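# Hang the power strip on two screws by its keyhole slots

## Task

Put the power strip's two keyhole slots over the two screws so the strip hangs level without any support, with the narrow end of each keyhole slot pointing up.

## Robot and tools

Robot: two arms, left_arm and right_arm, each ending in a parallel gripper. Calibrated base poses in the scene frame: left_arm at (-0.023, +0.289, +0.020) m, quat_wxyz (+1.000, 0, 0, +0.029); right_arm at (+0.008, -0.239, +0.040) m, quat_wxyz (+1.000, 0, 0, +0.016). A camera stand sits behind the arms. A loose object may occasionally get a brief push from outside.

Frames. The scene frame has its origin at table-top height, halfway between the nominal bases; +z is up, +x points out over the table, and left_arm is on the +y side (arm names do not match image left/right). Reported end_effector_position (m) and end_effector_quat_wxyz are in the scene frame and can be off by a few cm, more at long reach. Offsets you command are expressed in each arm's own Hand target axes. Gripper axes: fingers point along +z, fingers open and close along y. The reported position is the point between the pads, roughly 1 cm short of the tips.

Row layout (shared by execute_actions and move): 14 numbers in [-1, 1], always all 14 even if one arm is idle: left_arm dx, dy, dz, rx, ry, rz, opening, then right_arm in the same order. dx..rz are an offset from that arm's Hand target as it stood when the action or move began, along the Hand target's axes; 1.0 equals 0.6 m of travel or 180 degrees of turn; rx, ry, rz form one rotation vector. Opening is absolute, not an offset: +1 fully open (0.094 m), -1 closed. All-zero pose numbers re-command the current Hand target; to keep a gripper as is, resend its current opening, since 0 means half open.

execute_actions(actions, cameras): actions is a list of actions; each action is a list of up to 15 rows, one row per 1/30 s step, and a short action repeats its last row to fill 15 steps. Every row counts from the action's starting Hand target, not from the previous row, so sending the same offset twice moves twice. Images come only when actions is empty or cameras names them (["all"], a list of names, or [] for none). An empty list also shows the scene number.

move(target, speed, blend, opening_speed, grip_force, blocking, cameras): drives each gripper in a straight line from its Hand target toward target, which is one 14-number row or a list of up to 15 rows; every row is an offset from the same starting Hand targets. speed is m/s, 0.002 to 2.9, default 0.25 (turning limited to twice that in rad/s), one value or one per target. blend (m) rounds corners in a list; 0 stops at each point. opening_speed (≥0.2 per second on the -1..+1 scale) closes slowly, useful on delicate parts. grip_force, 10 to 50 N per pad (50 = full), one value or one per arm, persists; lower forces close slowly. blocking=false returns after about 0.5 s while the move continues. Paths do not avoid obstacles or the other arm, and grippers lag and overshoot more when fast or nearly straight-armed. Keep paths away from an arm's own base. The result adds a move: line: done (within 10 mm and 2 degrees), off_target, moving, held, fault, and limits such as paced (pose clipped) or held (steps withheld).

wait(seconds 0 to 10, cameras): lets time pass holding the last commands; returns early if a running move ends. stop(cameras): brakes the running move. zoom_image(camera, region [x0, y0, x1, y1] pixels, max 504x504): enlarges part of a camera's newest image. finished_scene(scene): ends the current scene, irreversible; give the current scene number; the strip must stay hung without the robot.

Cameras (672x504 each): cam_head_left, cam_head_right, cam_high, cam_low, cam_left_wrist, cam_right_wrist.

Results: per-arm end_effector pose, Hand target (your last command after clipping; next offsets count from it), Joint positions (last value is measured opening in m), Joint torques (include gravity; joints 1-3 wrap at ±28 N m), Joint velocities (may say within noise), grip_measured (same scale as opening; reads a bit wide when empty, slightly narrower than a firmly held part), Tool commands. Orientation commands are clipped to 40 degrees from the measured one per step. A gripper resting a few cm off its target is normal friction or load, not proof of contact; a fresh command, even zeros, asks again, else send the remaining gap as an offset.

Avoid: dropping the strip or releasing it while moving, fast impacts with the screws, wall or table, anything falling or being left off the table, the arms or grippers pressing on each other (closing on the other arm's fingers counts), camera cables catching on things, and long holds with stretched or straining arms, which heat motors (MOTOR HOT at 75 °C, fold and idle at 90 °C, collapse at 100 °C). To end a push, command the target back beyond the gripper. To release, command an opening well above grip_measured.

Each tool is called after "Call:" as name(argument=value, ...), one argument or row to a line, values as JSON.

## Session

Scene 1 done. Now scene 2.

Call:
execute_actions(
  actions=[],
  cameras=["all"],
)

Scene clock: 0.00 s.
left_arm: end_effector_position=(+0.3518, +0.3619, +0.1407) grip_measured=+1.000 end_effector_quat_wxyz=(+0.638, -0.147, +0.750, +0.093) | right_arm: end_effector_position=(+0.3959, -0.1835, +0.1693) grip_measured=+1.000 end_effector_quat_wxyz=(+0.659, -0.109, +0.742, +0.052)
Joint positions: left_arm=[0.001 1.544 0.254 1.114 -0.274 -0.097 0.094] | right_arm=[0.036 1.582 0.272 1.183 -0.157 -0.087 0.094]
Joint velocities: within noise
Joint torques (N m): no reading
Heat: left arm: 40 °C; right arm: 48 °C.
Hand target: left_arm +0.3523, +0.3621, +0.1411; +0.637, -0.147, +0.751, +0.094 | right_arm +0.3973, -0.1833, +0.1736; +0.663, -0.109, +0.738, +0.053
Tool commands: left_gripper/opening=+1.0 right_gripper/opening=+1.0

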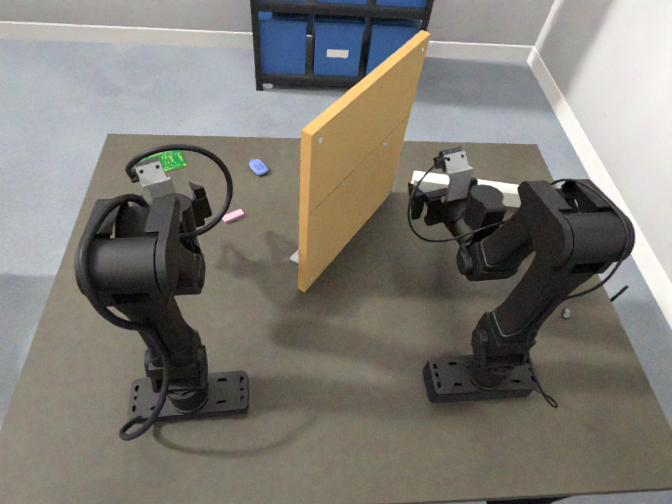

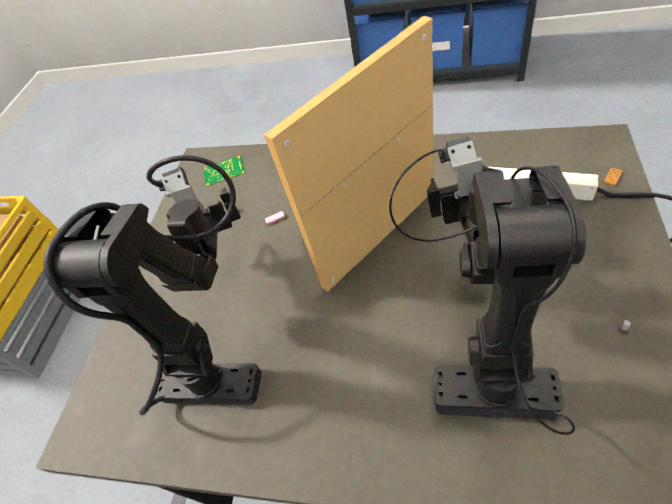

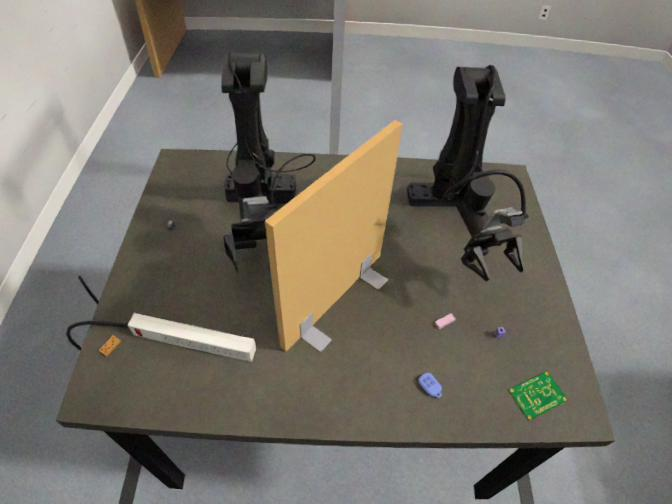

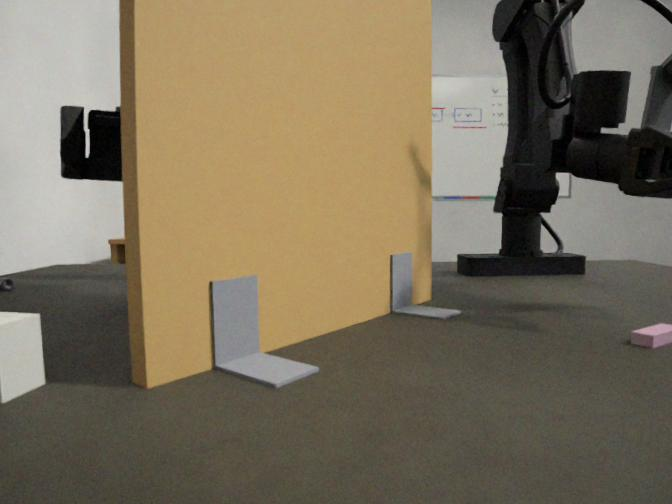

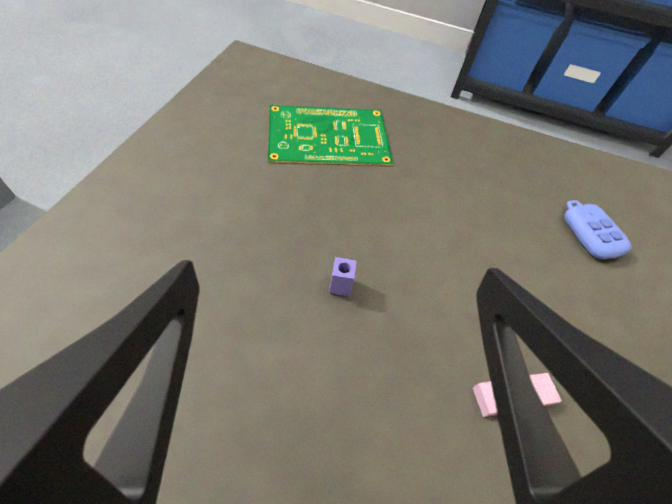

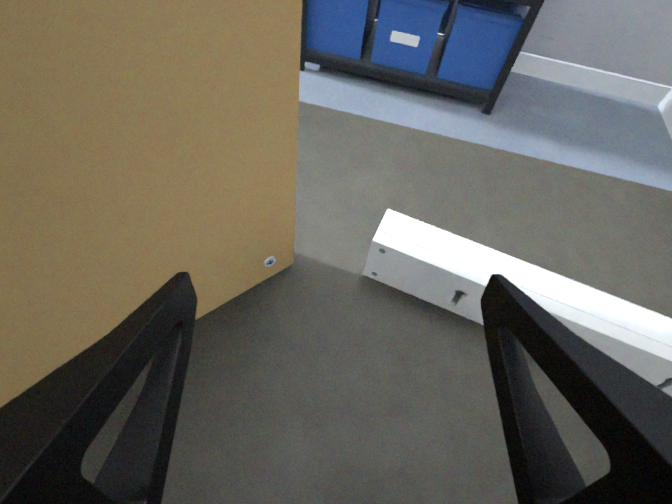

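Call:
zoom_image(
  camera="cam_high",
  region=[60, 260, 280, 425],
)

Call:
zoom_image(
  camera="cam_right_wrist",
  region=[340, 180, 672, 430],
)

Call:
zoom_image(
  camera="cam_head_right",
  region=[420, 120, 672, 309],
)

Call:
zoom_image(
  camera="cam_head_right",
  region=[250, 10, 450, 160],
)

Call:
zoom_image(
  camera="cam_head_right",
  region=[280, 110, 480, 300],
)

Scaled by 2.291.

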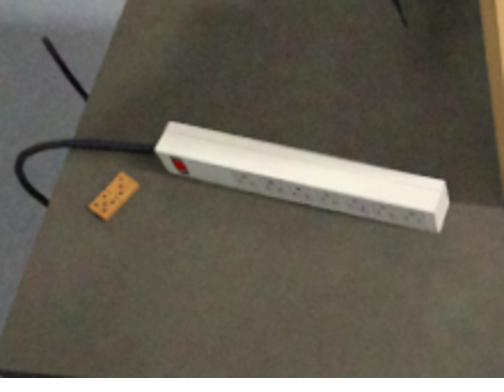

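Scaled by 1.518.

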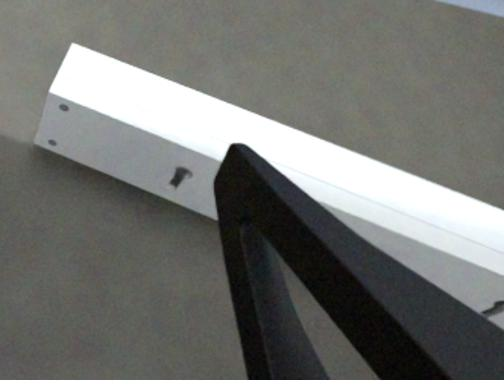

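Scaled by 2.000.

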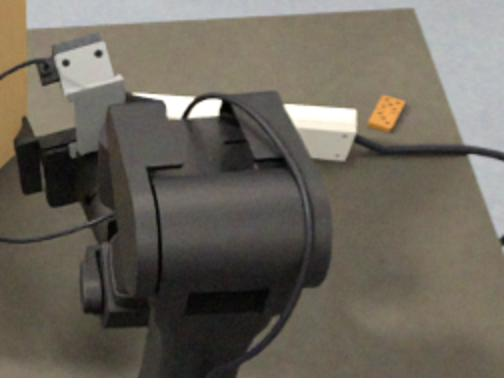

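Scaled by 2.520.

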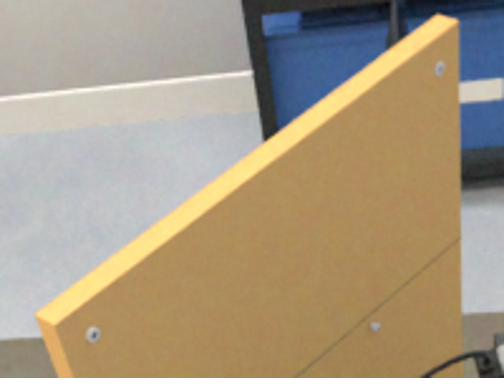

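Scaled by 2.520.

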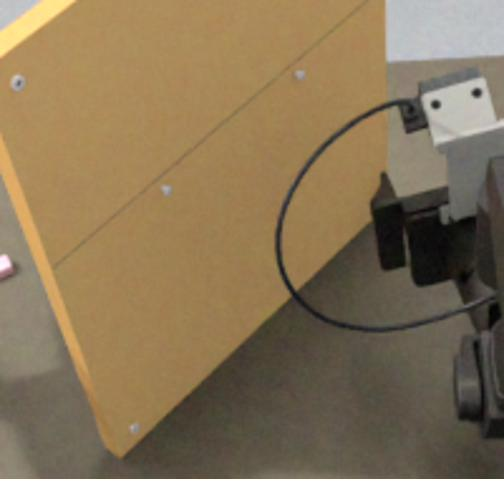

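Call:
zoom_image(
  camera="cam_right_wrist",
  region=[430, 270, 490, 330],
)

Call:
zoom_image(
  camera="cam_right_wrist",
  region=[632, 350, 672, 400],
)

Call:
zoom_image(
  camera="cam_head_left",
  region=[280, 20, 480, 170],
)

Call:
zoom_image(
  camera="cam_head_left",
  region=[400, 140, 672, 330],
)

Scaled by 8.400.

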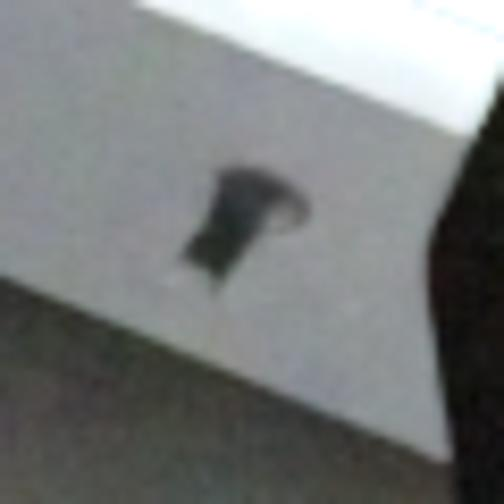

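Scaled by 10.080.

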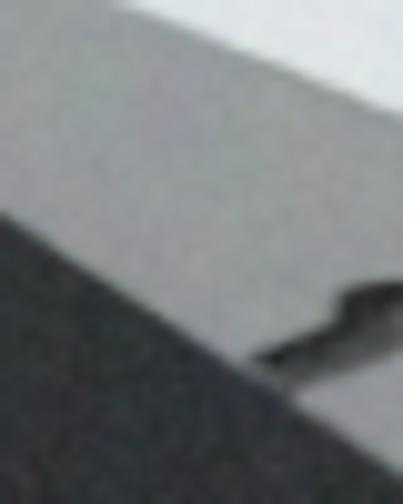

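Scaled by 2.520.

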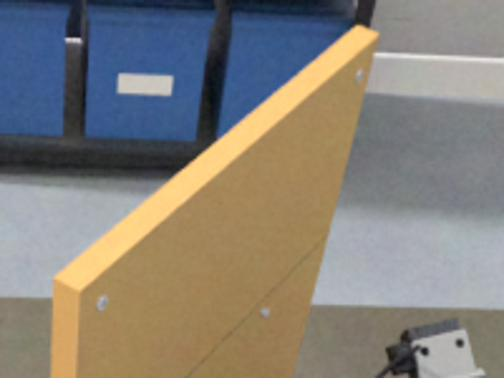

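Scaled by 1.853.

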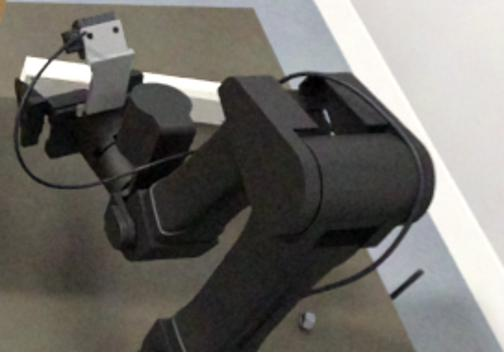

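Call:
move(
  target=[0,0,0,0,0,0,1,-0.0628,-0.2352,0.0117,-0.2673,0.4012,-0.2691,1],
  speed=0.3,
  grip_force=50,
  cameras=["all"],
)

Scene clock: 63.80 s.
left_arm: end_effector_position=(+0.3518, +0.3619, +0.1406) grip_measured=+1.000 end_effector_quat_wxyz=(+0.638, -0.147, +0.750, +0.093) | right_arm: end_effector_position=(+0.4367, -0.3174, +0.2247) grip_measured=+1.000 end_effector_quat_wxyz=(+0.051, -0.613, +0.787, -0.059)
Joint positions: left_arm=[0.001 1.544 0.254 1.113 -0.274 -0.097 0.094] | right_arm=[-0.214 2.136 2.265 -1.543 0.002 -1.506 0.094]
Joint torques (N m): left_arm=[-0.02 -6.22 6.08 2.24 -0.06 -0.01] | right_arm=[0.5 -7.58 8.14 0.34 -0.07 -0.06]
Heat: left arm: 42 °C; right arm: 49 °C.
Hand target: left_arm +0.3523, +0.3621, +0.1412; +0.637, -0.147, +0.751, +0.094 | right_arm +0.4405, -0.3151, +0.2198; -0.001, -0.619, +0.785, -0.001
Off the commanded pose: left_arm 0.001 m, 0 deg | right_arm 0.007 m, 9 deg.
joint sent to its limit (right arm) — joint 4 (wrist pitch), lower limit. The joint targets are off in orientation, not in position.
move: off_target (right_arm)

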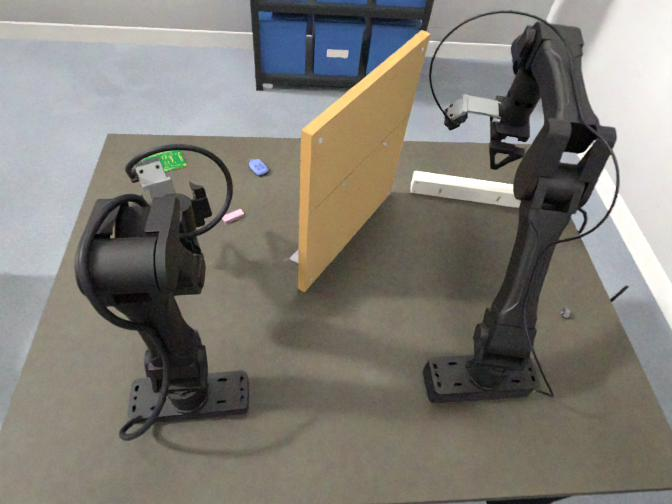

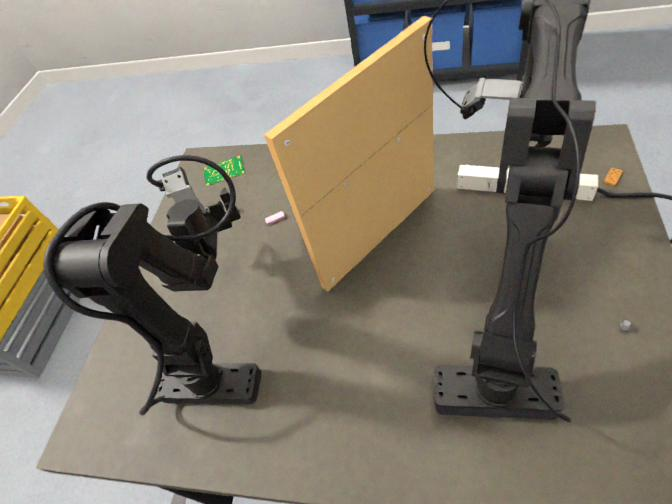

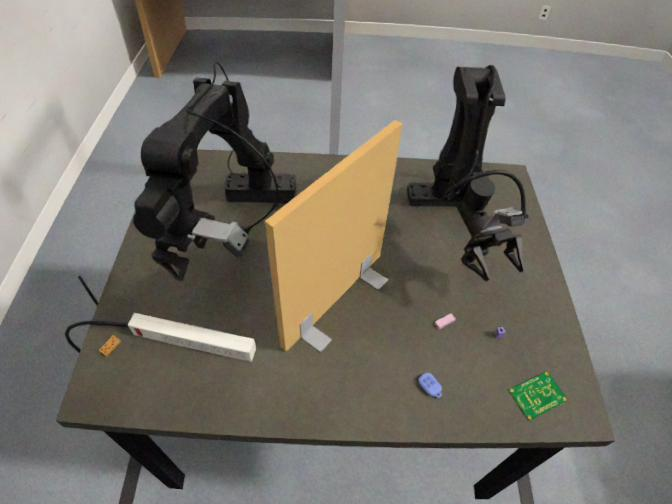

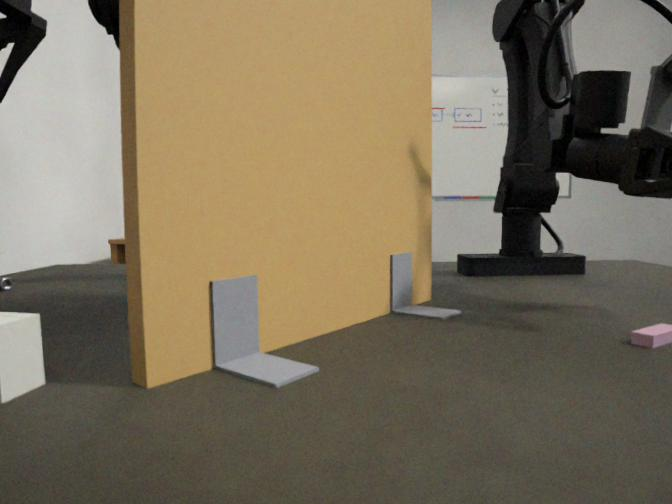

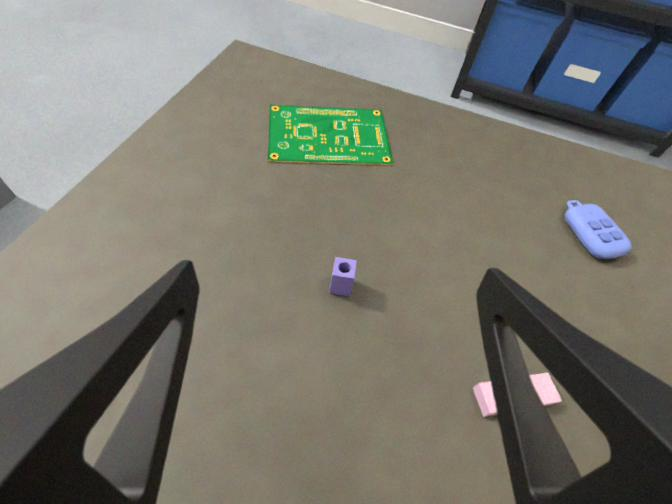

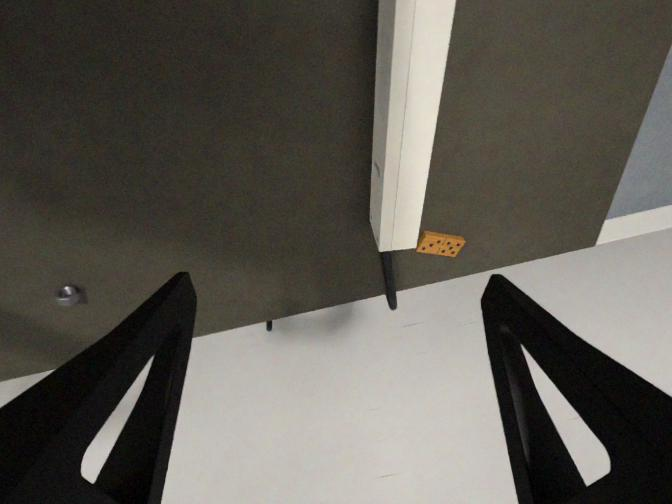

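Call:
move(
  target=[0,0,0,0,0,0,1,-0.2,-0.04,0.1,0,0,0,1],
  speed=0.25,
  cameras=["cam_right_wrist","cam_high","cam_head_right"],
)

Scene clock: 76.97 s.
left_arm: end_effector_position=(+0.3518, +0.3619, +0.1406) grip_measured=+1.000 end_effector_quat_wxyz=(+0.638, -0.147, +0.750, +0.093) | right_arm: end_effector_position=(+0.4732, -0.2603, +0.1801) grip_measured=+1.000 end_effector_quat_wxyz=(-0.007, -0.647, +0.759, -0.070)
Joint positions: left_arm=[0.001 1.544 0.254 1.113 -0.274 -0.097 0.094] | right_arm=[-0.035 2.36 2.46 -1.59 0.116 -1.42 0.094]
Joint torques (N m): left_arm=[-0.05 -6.22 6.08 2.23 -0.07 -0.01] | right_arm=[6.16 -6.67 8.4 0.67 -1.1 1.33]
Heat: left arm: 42 °C; right arm: 50 °C.
Hand target: left_arm +0.3523, +0.3621, +0.1412; +0.637, -0.147, +0.751, +0.094 | right_arm +0.4916, -0.2042, +0.1595; -0.001, -0.619, +0.785, -0.001
Off the commanded pose: left_arm 0.001 m, 0 deg | right_arm 0.063 m, 9 deg.
joint read past its limit (right arm) — joint 4 (wrist pitch), lower limit.
joint sent to its limit (right arm) — joint 4 (wrist pitch), lower limit. The joint targets are off in position and orientation.
move: off_target (right_arm)
Images, in order (width x height): cam_head_right 672x504, cam_high 672x504, cam_right_wrist 672x504.

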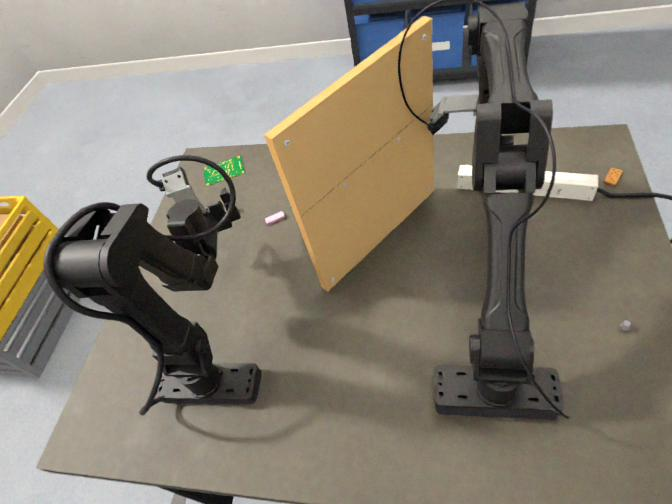

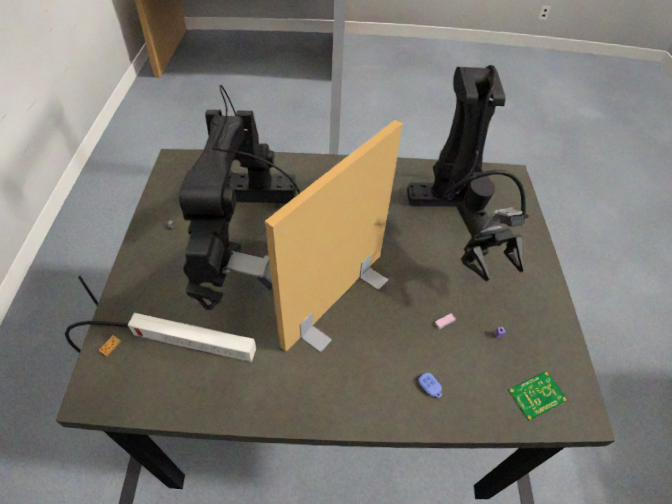

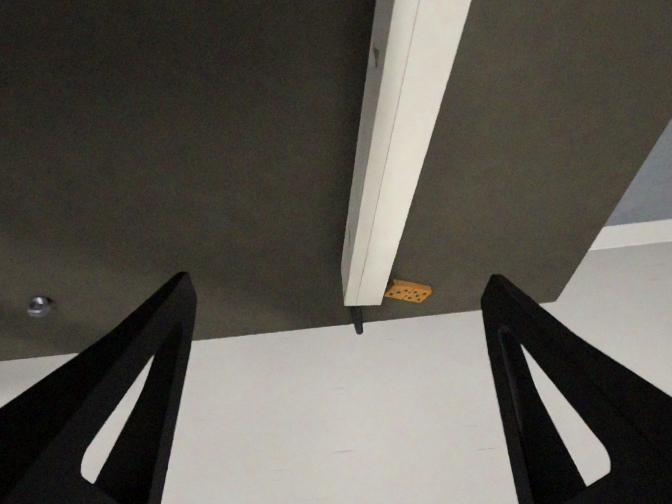

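Call:
move(
  target=[0,0,0,0,0,0,1,0.2,0.02,-0.1,0,0,0,1],
  speed=0.15,
  cameras=["cam_high","cam_head_right"],
)

Scene clock: 82.07 s.
left_arm: end_effector_position=(+0.3518, +0.3619, +0.1406) grip_measured=+1.000 end_effector_quat_wxyz=(+0.638, -0.147, +0.750, +0.093) | right_arm: end_effector_position=(+0.4548, -0.3232, +0.2052) grip_measured=+1.000 end_effector_quat_wxyz=(+0.038, -0.614, +0.787, -0.055)
Joint positions: left_arm=[0.001 1.544 0.254 1.113 -0.274 -0.097 0.094] | right_arm=[-0.214 2.25 2.373 -1.561 0.017 -1.509 0.094]
Joint torques (N m): left_arm=[-0.02 -6.22 6.06 2.23 -0.07 -0.01] | right_arm=[0.4 -14.3 4.72 0.48 -0.17 0.02]
Heat: left arm: 42 °C; right arm: 50 °C.
Hand target: left_arm +0.3523, +0.3621, +0.1412; +0.637, -0.147, +0.751, +0.094 | right_arm +0.4521, -0.3180, +0.2199; -0.001, -0.619, +0.785, -0.001
Off the commanded pose: left_arm 0.001 m, 0 deg | right_arm 0.016 m, 8 deg.
joint read past its limit (right arm) — joint 4 (wrist pitch), lower limit.
joint sent to its limit (right arm) — joint 4 (wrist pitch), lower limit. The joint targets are off in orientation, not in position.
move: off_target (right_arm)
Images, in order (width x height): cam_head_right 672x504, cam_high 672x504.

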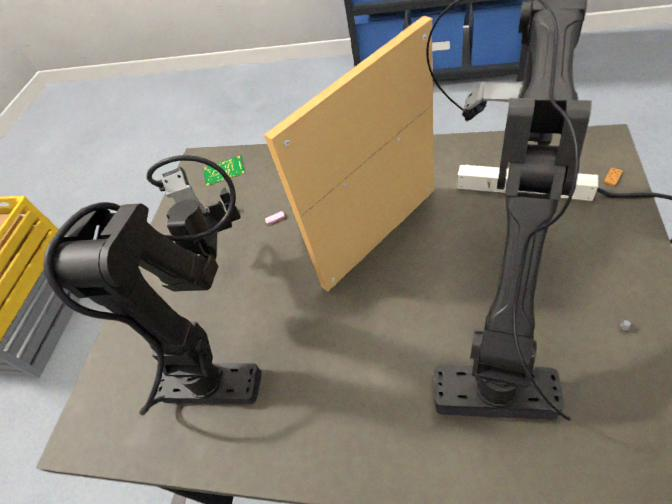

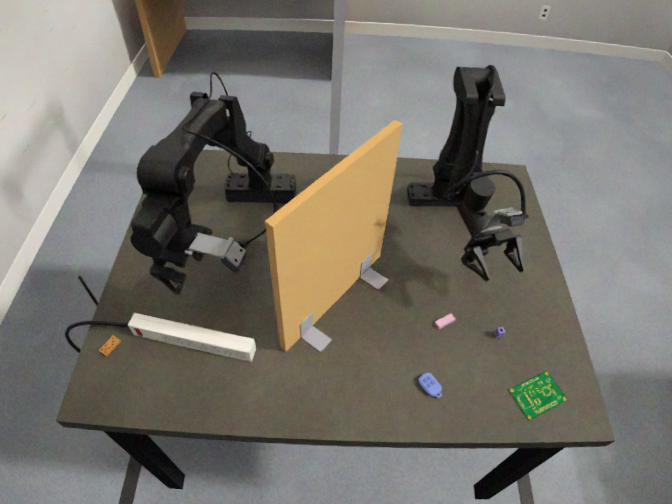

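Call:
move(
  target=[
    [0,0,0,0,0,0,1,0,0,0,0,0,0.5,1],
    [0,0,0,0,0,0,1,0,0,0,0,0,0.999,1],
  ],
  speed=0.35,
  blend=0.03,
  cameras=["cam_high","cam_head_right","cam_right_wrist"],
)

Scene clock: 141.53 s.
left_arm: end_effector_position=(+0.3518, +0.3619, +0.1406) grip_measured=+1.000 end_effector_quat_wxyz=(+0.638, -0.147, +0.750, +0.093) | right_arm: end_effector_position=(+0.4563, -0.3151, +0.2052) grip_measured=+1.000 end_effector_quat_wxyz=(+0.050, +0.778, +0.625, +0.044)
Joint positions: left_arm=[0.001 1.544 0.254 1.113 -0.274 -0.097 0.094] | right_arm=[-0.202 2.25 2.373 -1.561 0.001 1.618 0.094]
Joint torques (N m): left_arm=[-0.03 -6.23 6.08 2.24 -0.06 -0.01] | right_arm=[-0.62 -14.3 4.71 0.49 0.01 0.07]
Heat: left arm: 41 °C; right arm: 48 °C.
Hand target: left_arm +0.3523, +0.3621, +0.1412; +0.637, -0.147, +0.751, +0.094 | right_arm +0.4521, -0.3180, +0.2199; +0.001, +0.784, +0.620, -0.001
Off the commanded pose: left_arm 0.001 m, 0 deg | right_arm 0.016 m, 8 deg.
joint read past its limit (right arm) — joint 4 (wrist pitch), lower limit.
joint sent to its limit (right arm) — joint 4 (wrist pitch), lower limit. The joint targets are off in orientation, not in position.
move: off_target (right_arm)
Images, in order (width x height): cam_head_right 672x504, cam_high 672x504, cam_right_wrist 672x504.

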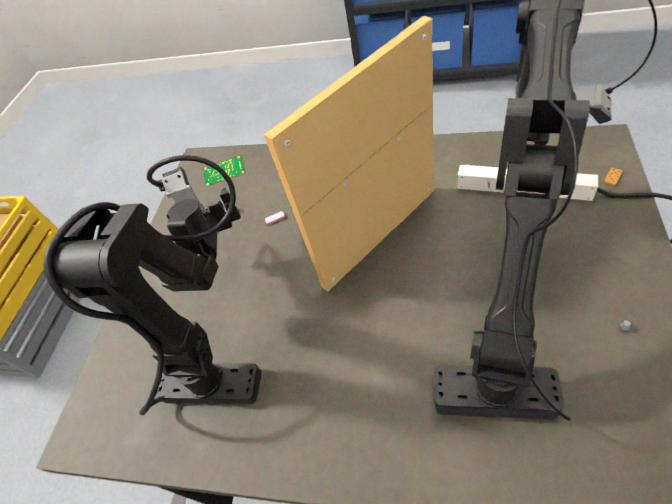

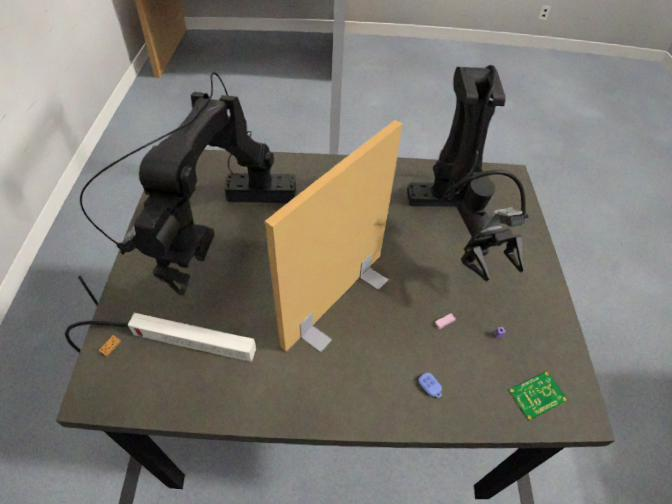

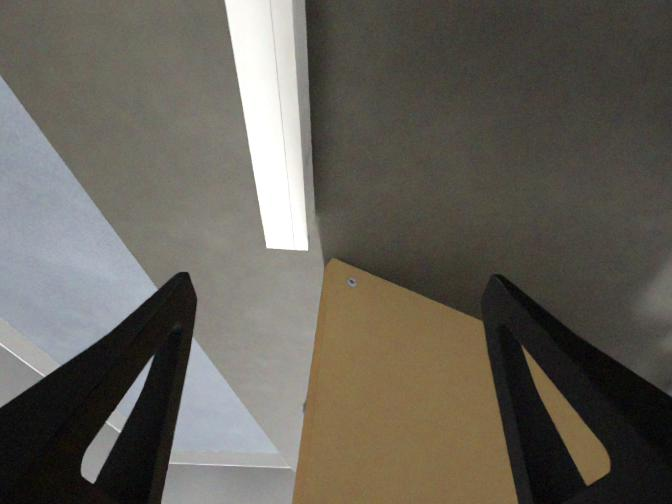

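Call:
move(
  target=[0,0,0,0,0,0,1,0.01,0.1138,0.1665,0,0,0,1],
  speed=0.2,
  cameras=["cam_high","cam_right_wrist"],
)

Scene clock: 176.83 s.
left_arm: end_effector_position=(+0.3518, +0.3619, +0.1406) grip_measured=+1.000 end_effector_quat_wxyz=(+0.638, -0.147, +0.750, +0.093) | right_arm: end_effector_position=(+0.5170, -0.3255, +0.1245) grip_measured=+1.000 end_effector_quat_wxyz=(+0.044, +0.780, +0.623, +0.039)
Joint positions: left_arm=[0.001 1.544 0.254 1.113 -0.274 -0.097 0.094] | right_arm=[-0.202 2.622 2.722 -1.553 0 1.623 0.094]
Joint torques (N m): left_arm=[-0.03 -6.22 6.06 2.23 -0.06 -0.01] | right_arm=[-0.29 -11 8.03 0.35 0.01 0.06]
Heat: left arm: 41 °C; right arm: 48 °C.
Hand target: left_arm +0.3523, +0.3621, +0.1412; +0.637, -0.147, +0.751, +0.094 | right_arm +0.5199, -0.3280, +0.1199; +0.001, +0.784, +0.620, -0.001
Off the commanded pose: left_arm 0.001 m, 0 deg | right_arm 0.006 m, 7 deg.
joint sent to its limit (right arm) — joint 4 (wrist pitch), lower limit. The joint targets are off in orientation, not in position.
move: off_target (right_arm)
Images, in order (width x height): cam_high 672x504, cam_right_wrist 672x504.

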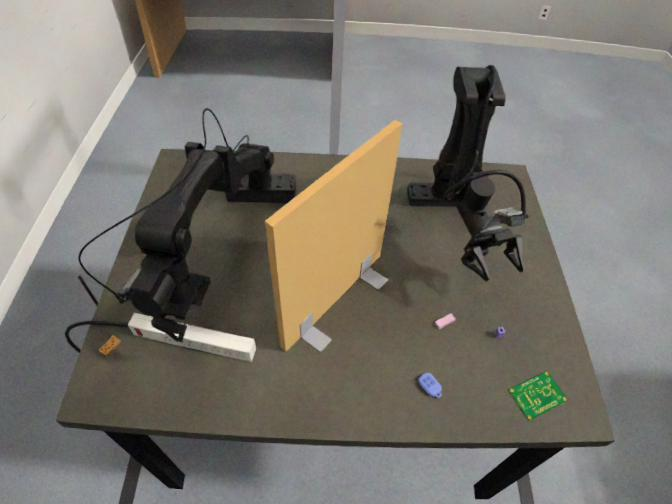

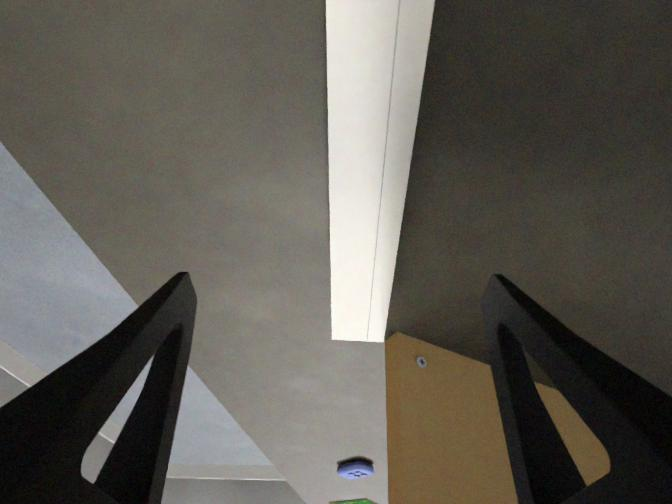

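Call:
move(
  target=[0,0,0,0,0,0,1,-0.0043,-0.011,0.125,0,0,0,1],
  speed=0.15,
  cameras=["cam_high","cam_right_wrist","cam_head_left"],
)

Scene clock: 186.23 s.
left_arm: end_effector_position=(+0.3518, +0.3619, +0.1406) grip_measured=+1.000 end_effector_quat_wxyz=(+0.638, -0.147, +0.750, +0.093) | right_arm: end_effector_position=(+0.5123, -0.3246, +0.0565) grip_measured=+1.000 end_effector_quat_wxyz=(+0.005, +0.781, +0.624, +0.004)
Joint positions: left_arm=[0.001 1.544 0.254 1.113 -0.274 -0.097 0.094] | right_arm=[-0.202 2.699 2.6 -1.459 0 1.623 0.094]
Joint torques (N m): left_arm=[-0.05 -6.22 6.06 2.24 -0.06 0] | right_arm=[-0.69 -10.74 7.12 0.24 0.01 0.03]
Heat: left arm: 41 °C; right arm: 50 °C.
Hand target: left_arm +0.3523, +0.3621, +0.1412; +0.637, -0.147, +0.751, +0.094 | right_arm +0.5128, -0.3292, +0.0449; +0.001, +0.784, +0.620, -0.001
Off the commanded pose: left_arm 0.001 m, 0 deg | right_arm 0.012 m, 1 deg.
move: off_target (right_arm)
Images, in order (width x height): cam_head_left 672x504, cam_high 672x504, cam_right_wrist 672x504.

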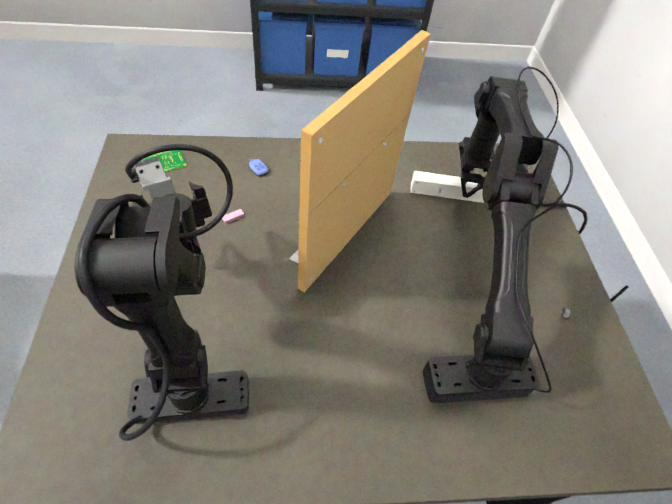

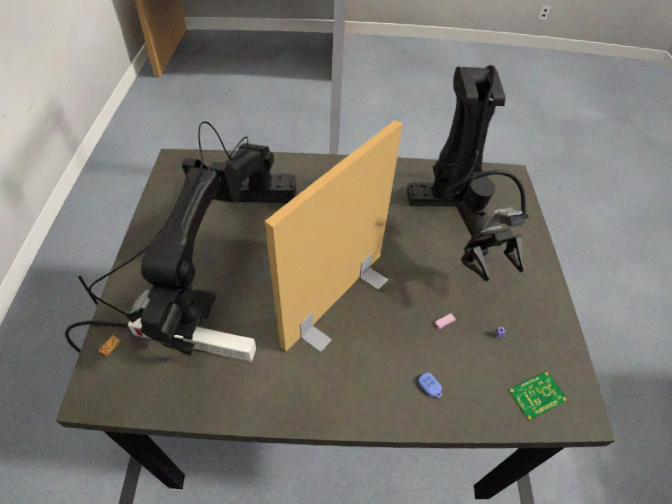

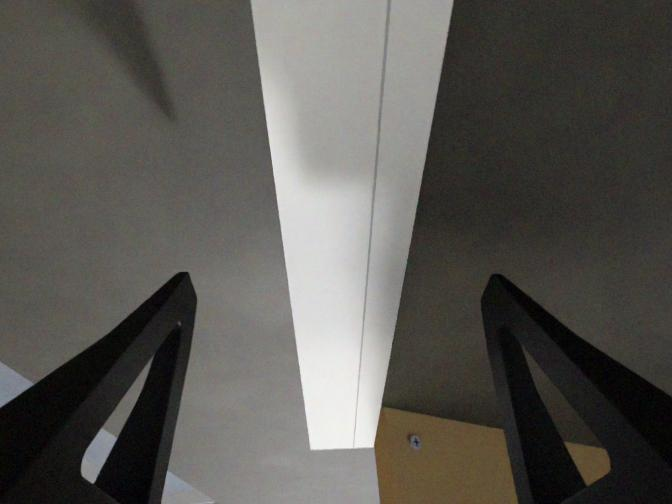

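Call:
move(
  target=[0,0,0,0,0,0,1,0.003,0,0.028,0,0,0,1],
  speed=0.08,
  cameras=["cam_right_wrist"],
)

Scene clock: 190.93 s.
left_arm: end_effector_position=(+0.3518, +0.3619, +0.1406) grip_measured=+1.000 end_effector_quat_wxyz=(+0.638, -0.147, +0.750, +0.093) | right_arm: end_effector_position=(+0.5176, -0.3256, +0.0417) grip_measured=+1.000 end_effector_quat_wxyz=(+0.011, +0.781, +0.624, +0.009)
Joint positions: left_arm=[0.001 1.544 0.254 1.113 -0.274 -0.097 0.094] | right_arm=[-0.202 2.699 2.541 -1.385 0 1.623 0.094]
Joint torques (N m): left_arm=[-0.05 -6.22 6.06 2.23 -0.06 -0.01] | right_arm=[-0.39 -11.75 4.98 0.32 0 0.05]
Heat: left arm: 41 °C; right arm: 50 °C.
Hand target: left_arm +0.3523, +0.3621, +0.1412; +0.637, -0.147, +0.751, +0.094 | right_arm +0.5132, -0.3274, +0.0281; +0.001, +0.784, +0.620, -0.001
Off the commanded pose: left_arm 0.001 m, 0 deg | right_arm 0.014 m, 2 deg.
move: off_target (right_arm)
Images, in order (width x height): cam_right_wrist 672x504.

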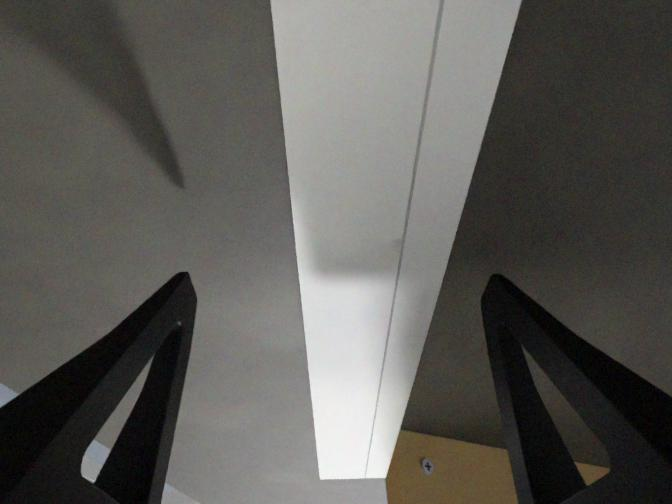

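Call:
move(
  target=[0,0,0,0,0,0,1,-0.002,-0.015,0.003,0,0,0,1],
  speed=0.05,
)

Call:
move(
  target=[0,0,0,0,0,0,1,0,0,0,0,0,0,0.0],
  speed=0.05,
  opening_speed=0.6,
  cameras=["cam_right_wrist"],
)

Scene clock: 199.63 s.
left_arm: end_effector_position=(+0.3518, +0.3619, +0.1406) grip_measured=+1.000 end_effector_quat_wxyz=(+0.638, -0.147, +0.750, +0.093) | right_arm: end_effector_position=(+0.5060, -0.3233, +0.0188) grip_measured=+1.000 end_effector_quat_wxyz=(-0.004, +0.781, +0.624, -0.003)
Joint positions: left_arm=[0.001 1.544 0.254 1.113 -0.274 -0.097 0.094] | right_arm=[-0.202 2.674 2.402 -1.309 -0.001 1.623 0.094]
Joint torques (N m): left_arm=[-0.05 -6.2 6.08 2.23 -0.07 -0.01] | right_arm=[-0.53 -15.71 3.89 0.22 0.01 0.03]
Heat: left arm: 41 °C; right arm: 49 °C.
Hand target: left_arm +0.3523, +0.3621, +0.1412; +0.637, -0.147, +0.751, +0.094 | right_arm +0.5042, -0.3265, +0.0264; +0.001, +0.784, +0.621, +0.000
Off the commanded pose: left_arm 0.001 m, 0 deg | right_arm 0.008 m, 1 deg.
move: done

Scene clock: 201.50 s.
left_arm: end_effector_position=(+0.3518, +0.3619, +0.1406) grip_measured=+1.000 end_effector_quat_wxyz=(+0.638, -0.147, +0.750, +0.093) | right_arm: end_effector_position=(+0.5109, -0.3242, +0.0176) grip_measured=+0.002 end_effector_quat_wxyz=(+0.003, +0.781, +0.624, +0.004)
Joint positions: left_arm=[0.001 1.544 0.254 1.113 -0.274 -0.097 0.094] | right_arm=[-0.202 2.674 2.397 -1.284 -0.001 1.623 0.047]
Joint torques (N m): left_arm=[-0.05 -6.22 6.05 2.23 -0.06 -0.01] | right_arm=[-0.5 -15.75 4.3 0.05 0.03 0.03]
Heat: left arm: 41 °C; right arm: 49 °C.
Hand target: left_arm +0.3523, +0.3621, +0.1412; +0.637, -0.147, +0.751, +0.094 | right_arm +0.5042, -0.3265, +0.0264; +0.001, +0.784, +0.621, -0.001
Off the commanded pose: left_arm 0.001 m, 0 deg | right_arm 0.011 m, 1 deg.
move: off_target (right_arm)
Images, in order (width x height): cam_right_wrist 672x504.

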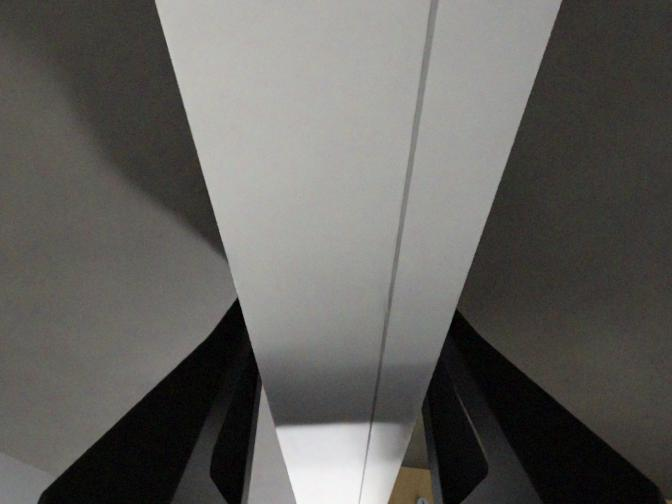

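Call:
move(
  target=[0,0,0,0,0,0,1,0,0.006,-0.035,0,0,0,0.15],
  speed=0.05,
)

Scene clock: 205.40 s.
left_arm: end_effector_position=(+0.3518, +0.3619, +0.1406) grip_measured=+1.000 end_effector_quat_wxyz=(+0.638, -0.147, +0.750, +0.093) | right_arm: end_effector_position=(+0.5047, -0.3231, +0.0395) grip_measured=+0.148 end_effector_quat_wxyz=(-0.006, +0.781, +0.624, -0.005)
Joint positions: left_arm=[0.001 1.544 0.254 1.113 -0.274 -0.097 0.094] | right_arm=[-0.202 2.674 2.484 -1.396 -0.001 1.623 0.054]
Joint torques (N m): left_arm=[-0.03 -6.22 6.06 2.23 -0.06 -0.01] | right_arm=[-0.51 -13.24 8.36 0.05 0.01 0.02]
Heat: left arm: 41 °C; right arm: 48 °C.
Hand target: left_arm +0.3523, +0.3621, +0.1412; +0.637, -0.147, +0.751, +0.094 | right_arm +0.5077, -0.3273, +0.0474; +0.001, +0.784, +0.621, -0.001
Off the commanded pose: left_arm 0.001 m, 0 deg | right_arm 0.009 m, 1 deg.
move: done

Now close.

Call:
move(
  target=[0,0,0,0,0,0,1,0,0,0,0,0,0,-0.3],
  speed=0.05,
  opening_speed=0.4,
  cameras=["cam_right_wrist","cam_head_left"],
)

Scene clock: 209.93 s.
left_arm: end_effector_position=(+0.3518, +0.3619, +0.1406) grip_measured=+1.000 end_effector_quat_wxyz=(+0.638, -0.147, +0.750, +0.093) | right_arm: end_effector_position=(+0.5045, -0.3233, +0.0395) grip_measured=-0.281 end_effector_quat_wxyz=(-0.006, +0.779, +0.626, -0.005)
Joint positions: left_arm=[0.001 1.544 0.254 1.113 -0.274 -0.097 0.094] | right_arm=[-0.202 2.674 2.484 -1.396 -0.001 1.617 0.034]
Joint torques (N m): left_arm=[-0.03 -6.2 6.06 2.23 -0.06 -0.01] | right_arm=[-0.47 -13.31 8.29 0.03 0.02 0.11]
Heat: left arm: 41 °C; right arm: 49 °C.
Hand target: left_arm +0.3523, +0.3621, +0.1412; +0.637, -0.147, +0.751, +0.094 | right_arm +0.5077, -0.3273, +0.0474; +0.001, +0.784, +0.621, -0.001
Off the commanded pose: left_arm 0.001 m, 0 deg | right_arm 0.009 m, 1 deg.
move: done
Images, in order (width x height): cam_head_left 672x504, cam_right_wrist 672x504.

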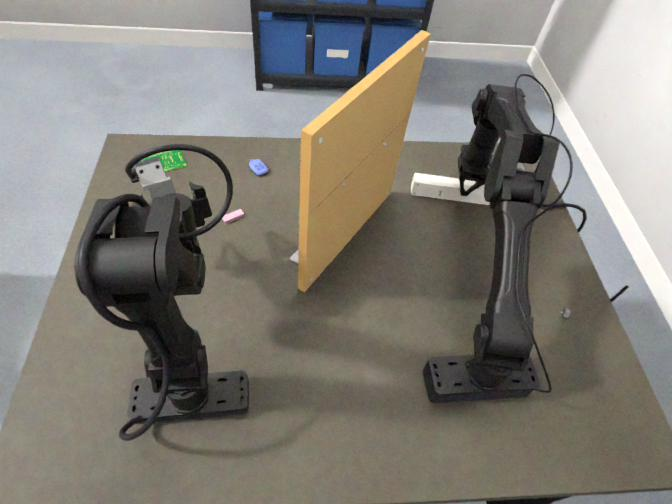

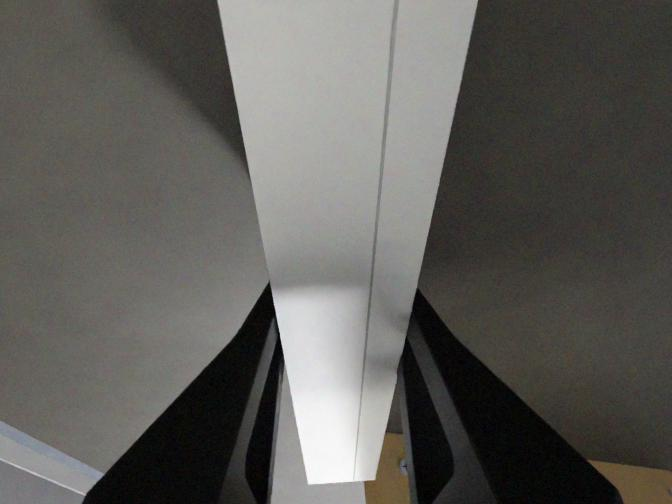

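Call:
move(
  target=[0,0,0,0,0,0,1,0,0,0,0,0,0,-0.5],
  speed=0.05,
  opening_speed=0.5,
)

Call:
move(
  target=[
    [0,0,0,0,0,0,1,0,0,-0.08,0,0,0,-0.5],
    [0,0,0,0,0,0,1,-0.0325,-0.138,-0.05,-0.278,0,0,-0.5],
  ],
  speed=0.12,
  blend=0.02,
  cameras=["cam_right_wrist","cam_head_left","cam_high","cam_head_right"],
)

Scene clock: 222.60 s.
left_arm: end_effector_position=(+0.3518, +0.3619, +0.1406) grip_measured=+1.000 end_effector_quat_wxyz=(+0.638, -0.147, +0.750, +0.093) | right_arm: end_effector_position=(+0.5045, -0.3233, +0.0395) grip_measured=-0.282 end_effector_quat_wxyz=(-0.006, +0.779, +0.627, -0.005)
Joint positions: left_arm=[0.001 1.544 0.254 1.113 -0.274 -0.097 0.094] | right_arm=[-0.202 2.674 2.484 -1.396 -0.001 1.616 0.034]
Joint torques (N m): left_arm=[-0.05 -6.22 6.05 2.24 -0.06 -0.01] | right_arm=[-0.5 -13.29 8.28 0.03 0 0.11]
Heat: left arm: 41 °C; right arm: 49 °C.
Hand target: left_arm +0.3523, +0.3621, +0.1412; +0.637, -0.147, +0.751, +0.094 | right_arm +0.5077, -0.3273, +0.0474; +0.001, +0.784, +0.621, -0.001
Off the commanded pose: left_arm 0.001 m, 0 deg | right_arm 0.009 m, 1 deg.
move: done

Scene clock: 227.30 s.
left_arm: end_effector_position=(+0.3518, +0.3619, +0.1406) grip_measured=+1.000 end_effector_quat_wxyz=(+0.638, -0.147, +0.750, +0.093) | right_arm: end_effector_position=(+0.4136, -0.3188, +0.0535) grip_measured=-0.287 end_effector_quat_wxyz=(+0.295, +0.721, +0.577, +0.245)
Joint positions: left_arm=[0.001 1.544 0.254 1.113 -0.274 -0.097 0.094] | right_arm=[-0.226 1.751 0.672 0.295 0.007 1.595 0.033]
Joint torques (N m): left_arm=[-0.02 -6.22 6.06 2.23 -0.06 -0.01] | right_arm=[-0.61 -10.03 4.92 1.93 0.21 -0.06]
Heat: left arm: 41 °C; right arm: 48 °C.
Hand target: left_arm +0.3523, +0.3621, +0.1412; +0.637, -0.147, +0.751, +0.094 | right_arm +0.4226, -0.3273, +0.0773; +0.332, +0.710, +0.563, +0.262
Off the commanded pose: left_arm 0.001 m, 0 deg | right_arm 0.027 m, 5 deg.
move: off_target (right_arm)
Images, in order (width x height): cam_head_left 672x504, cam_head_right 672x504, cam_high 672x504, cam_right_wrist 672x504.

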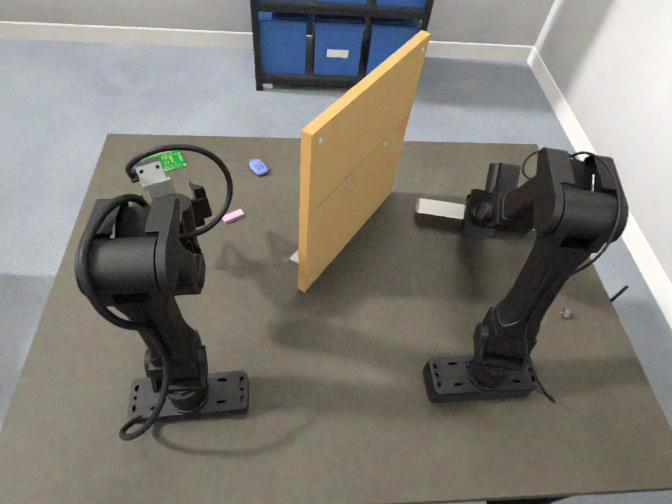

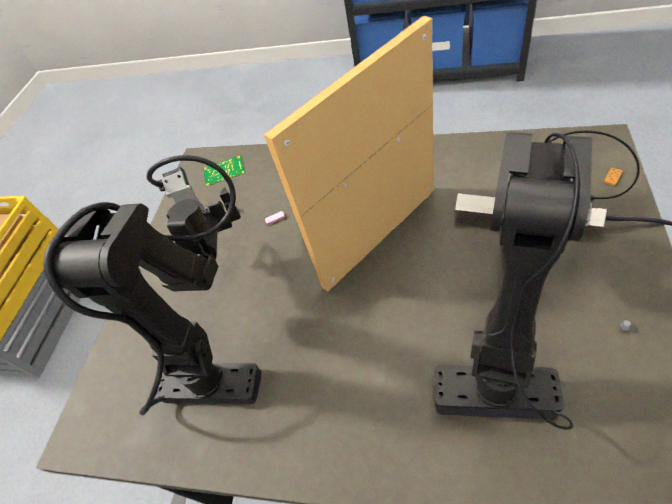

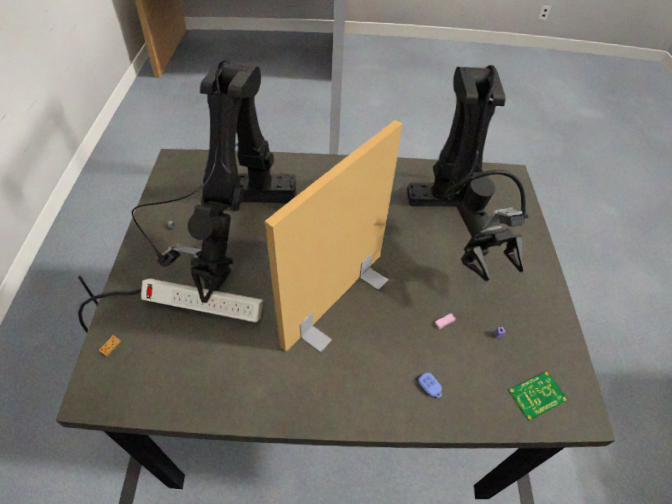

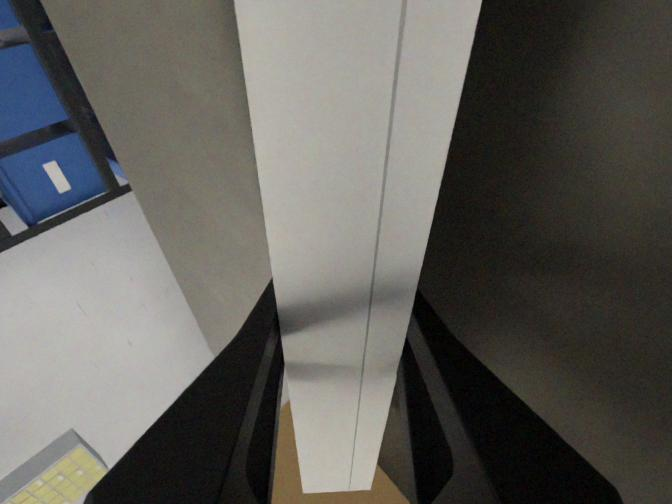

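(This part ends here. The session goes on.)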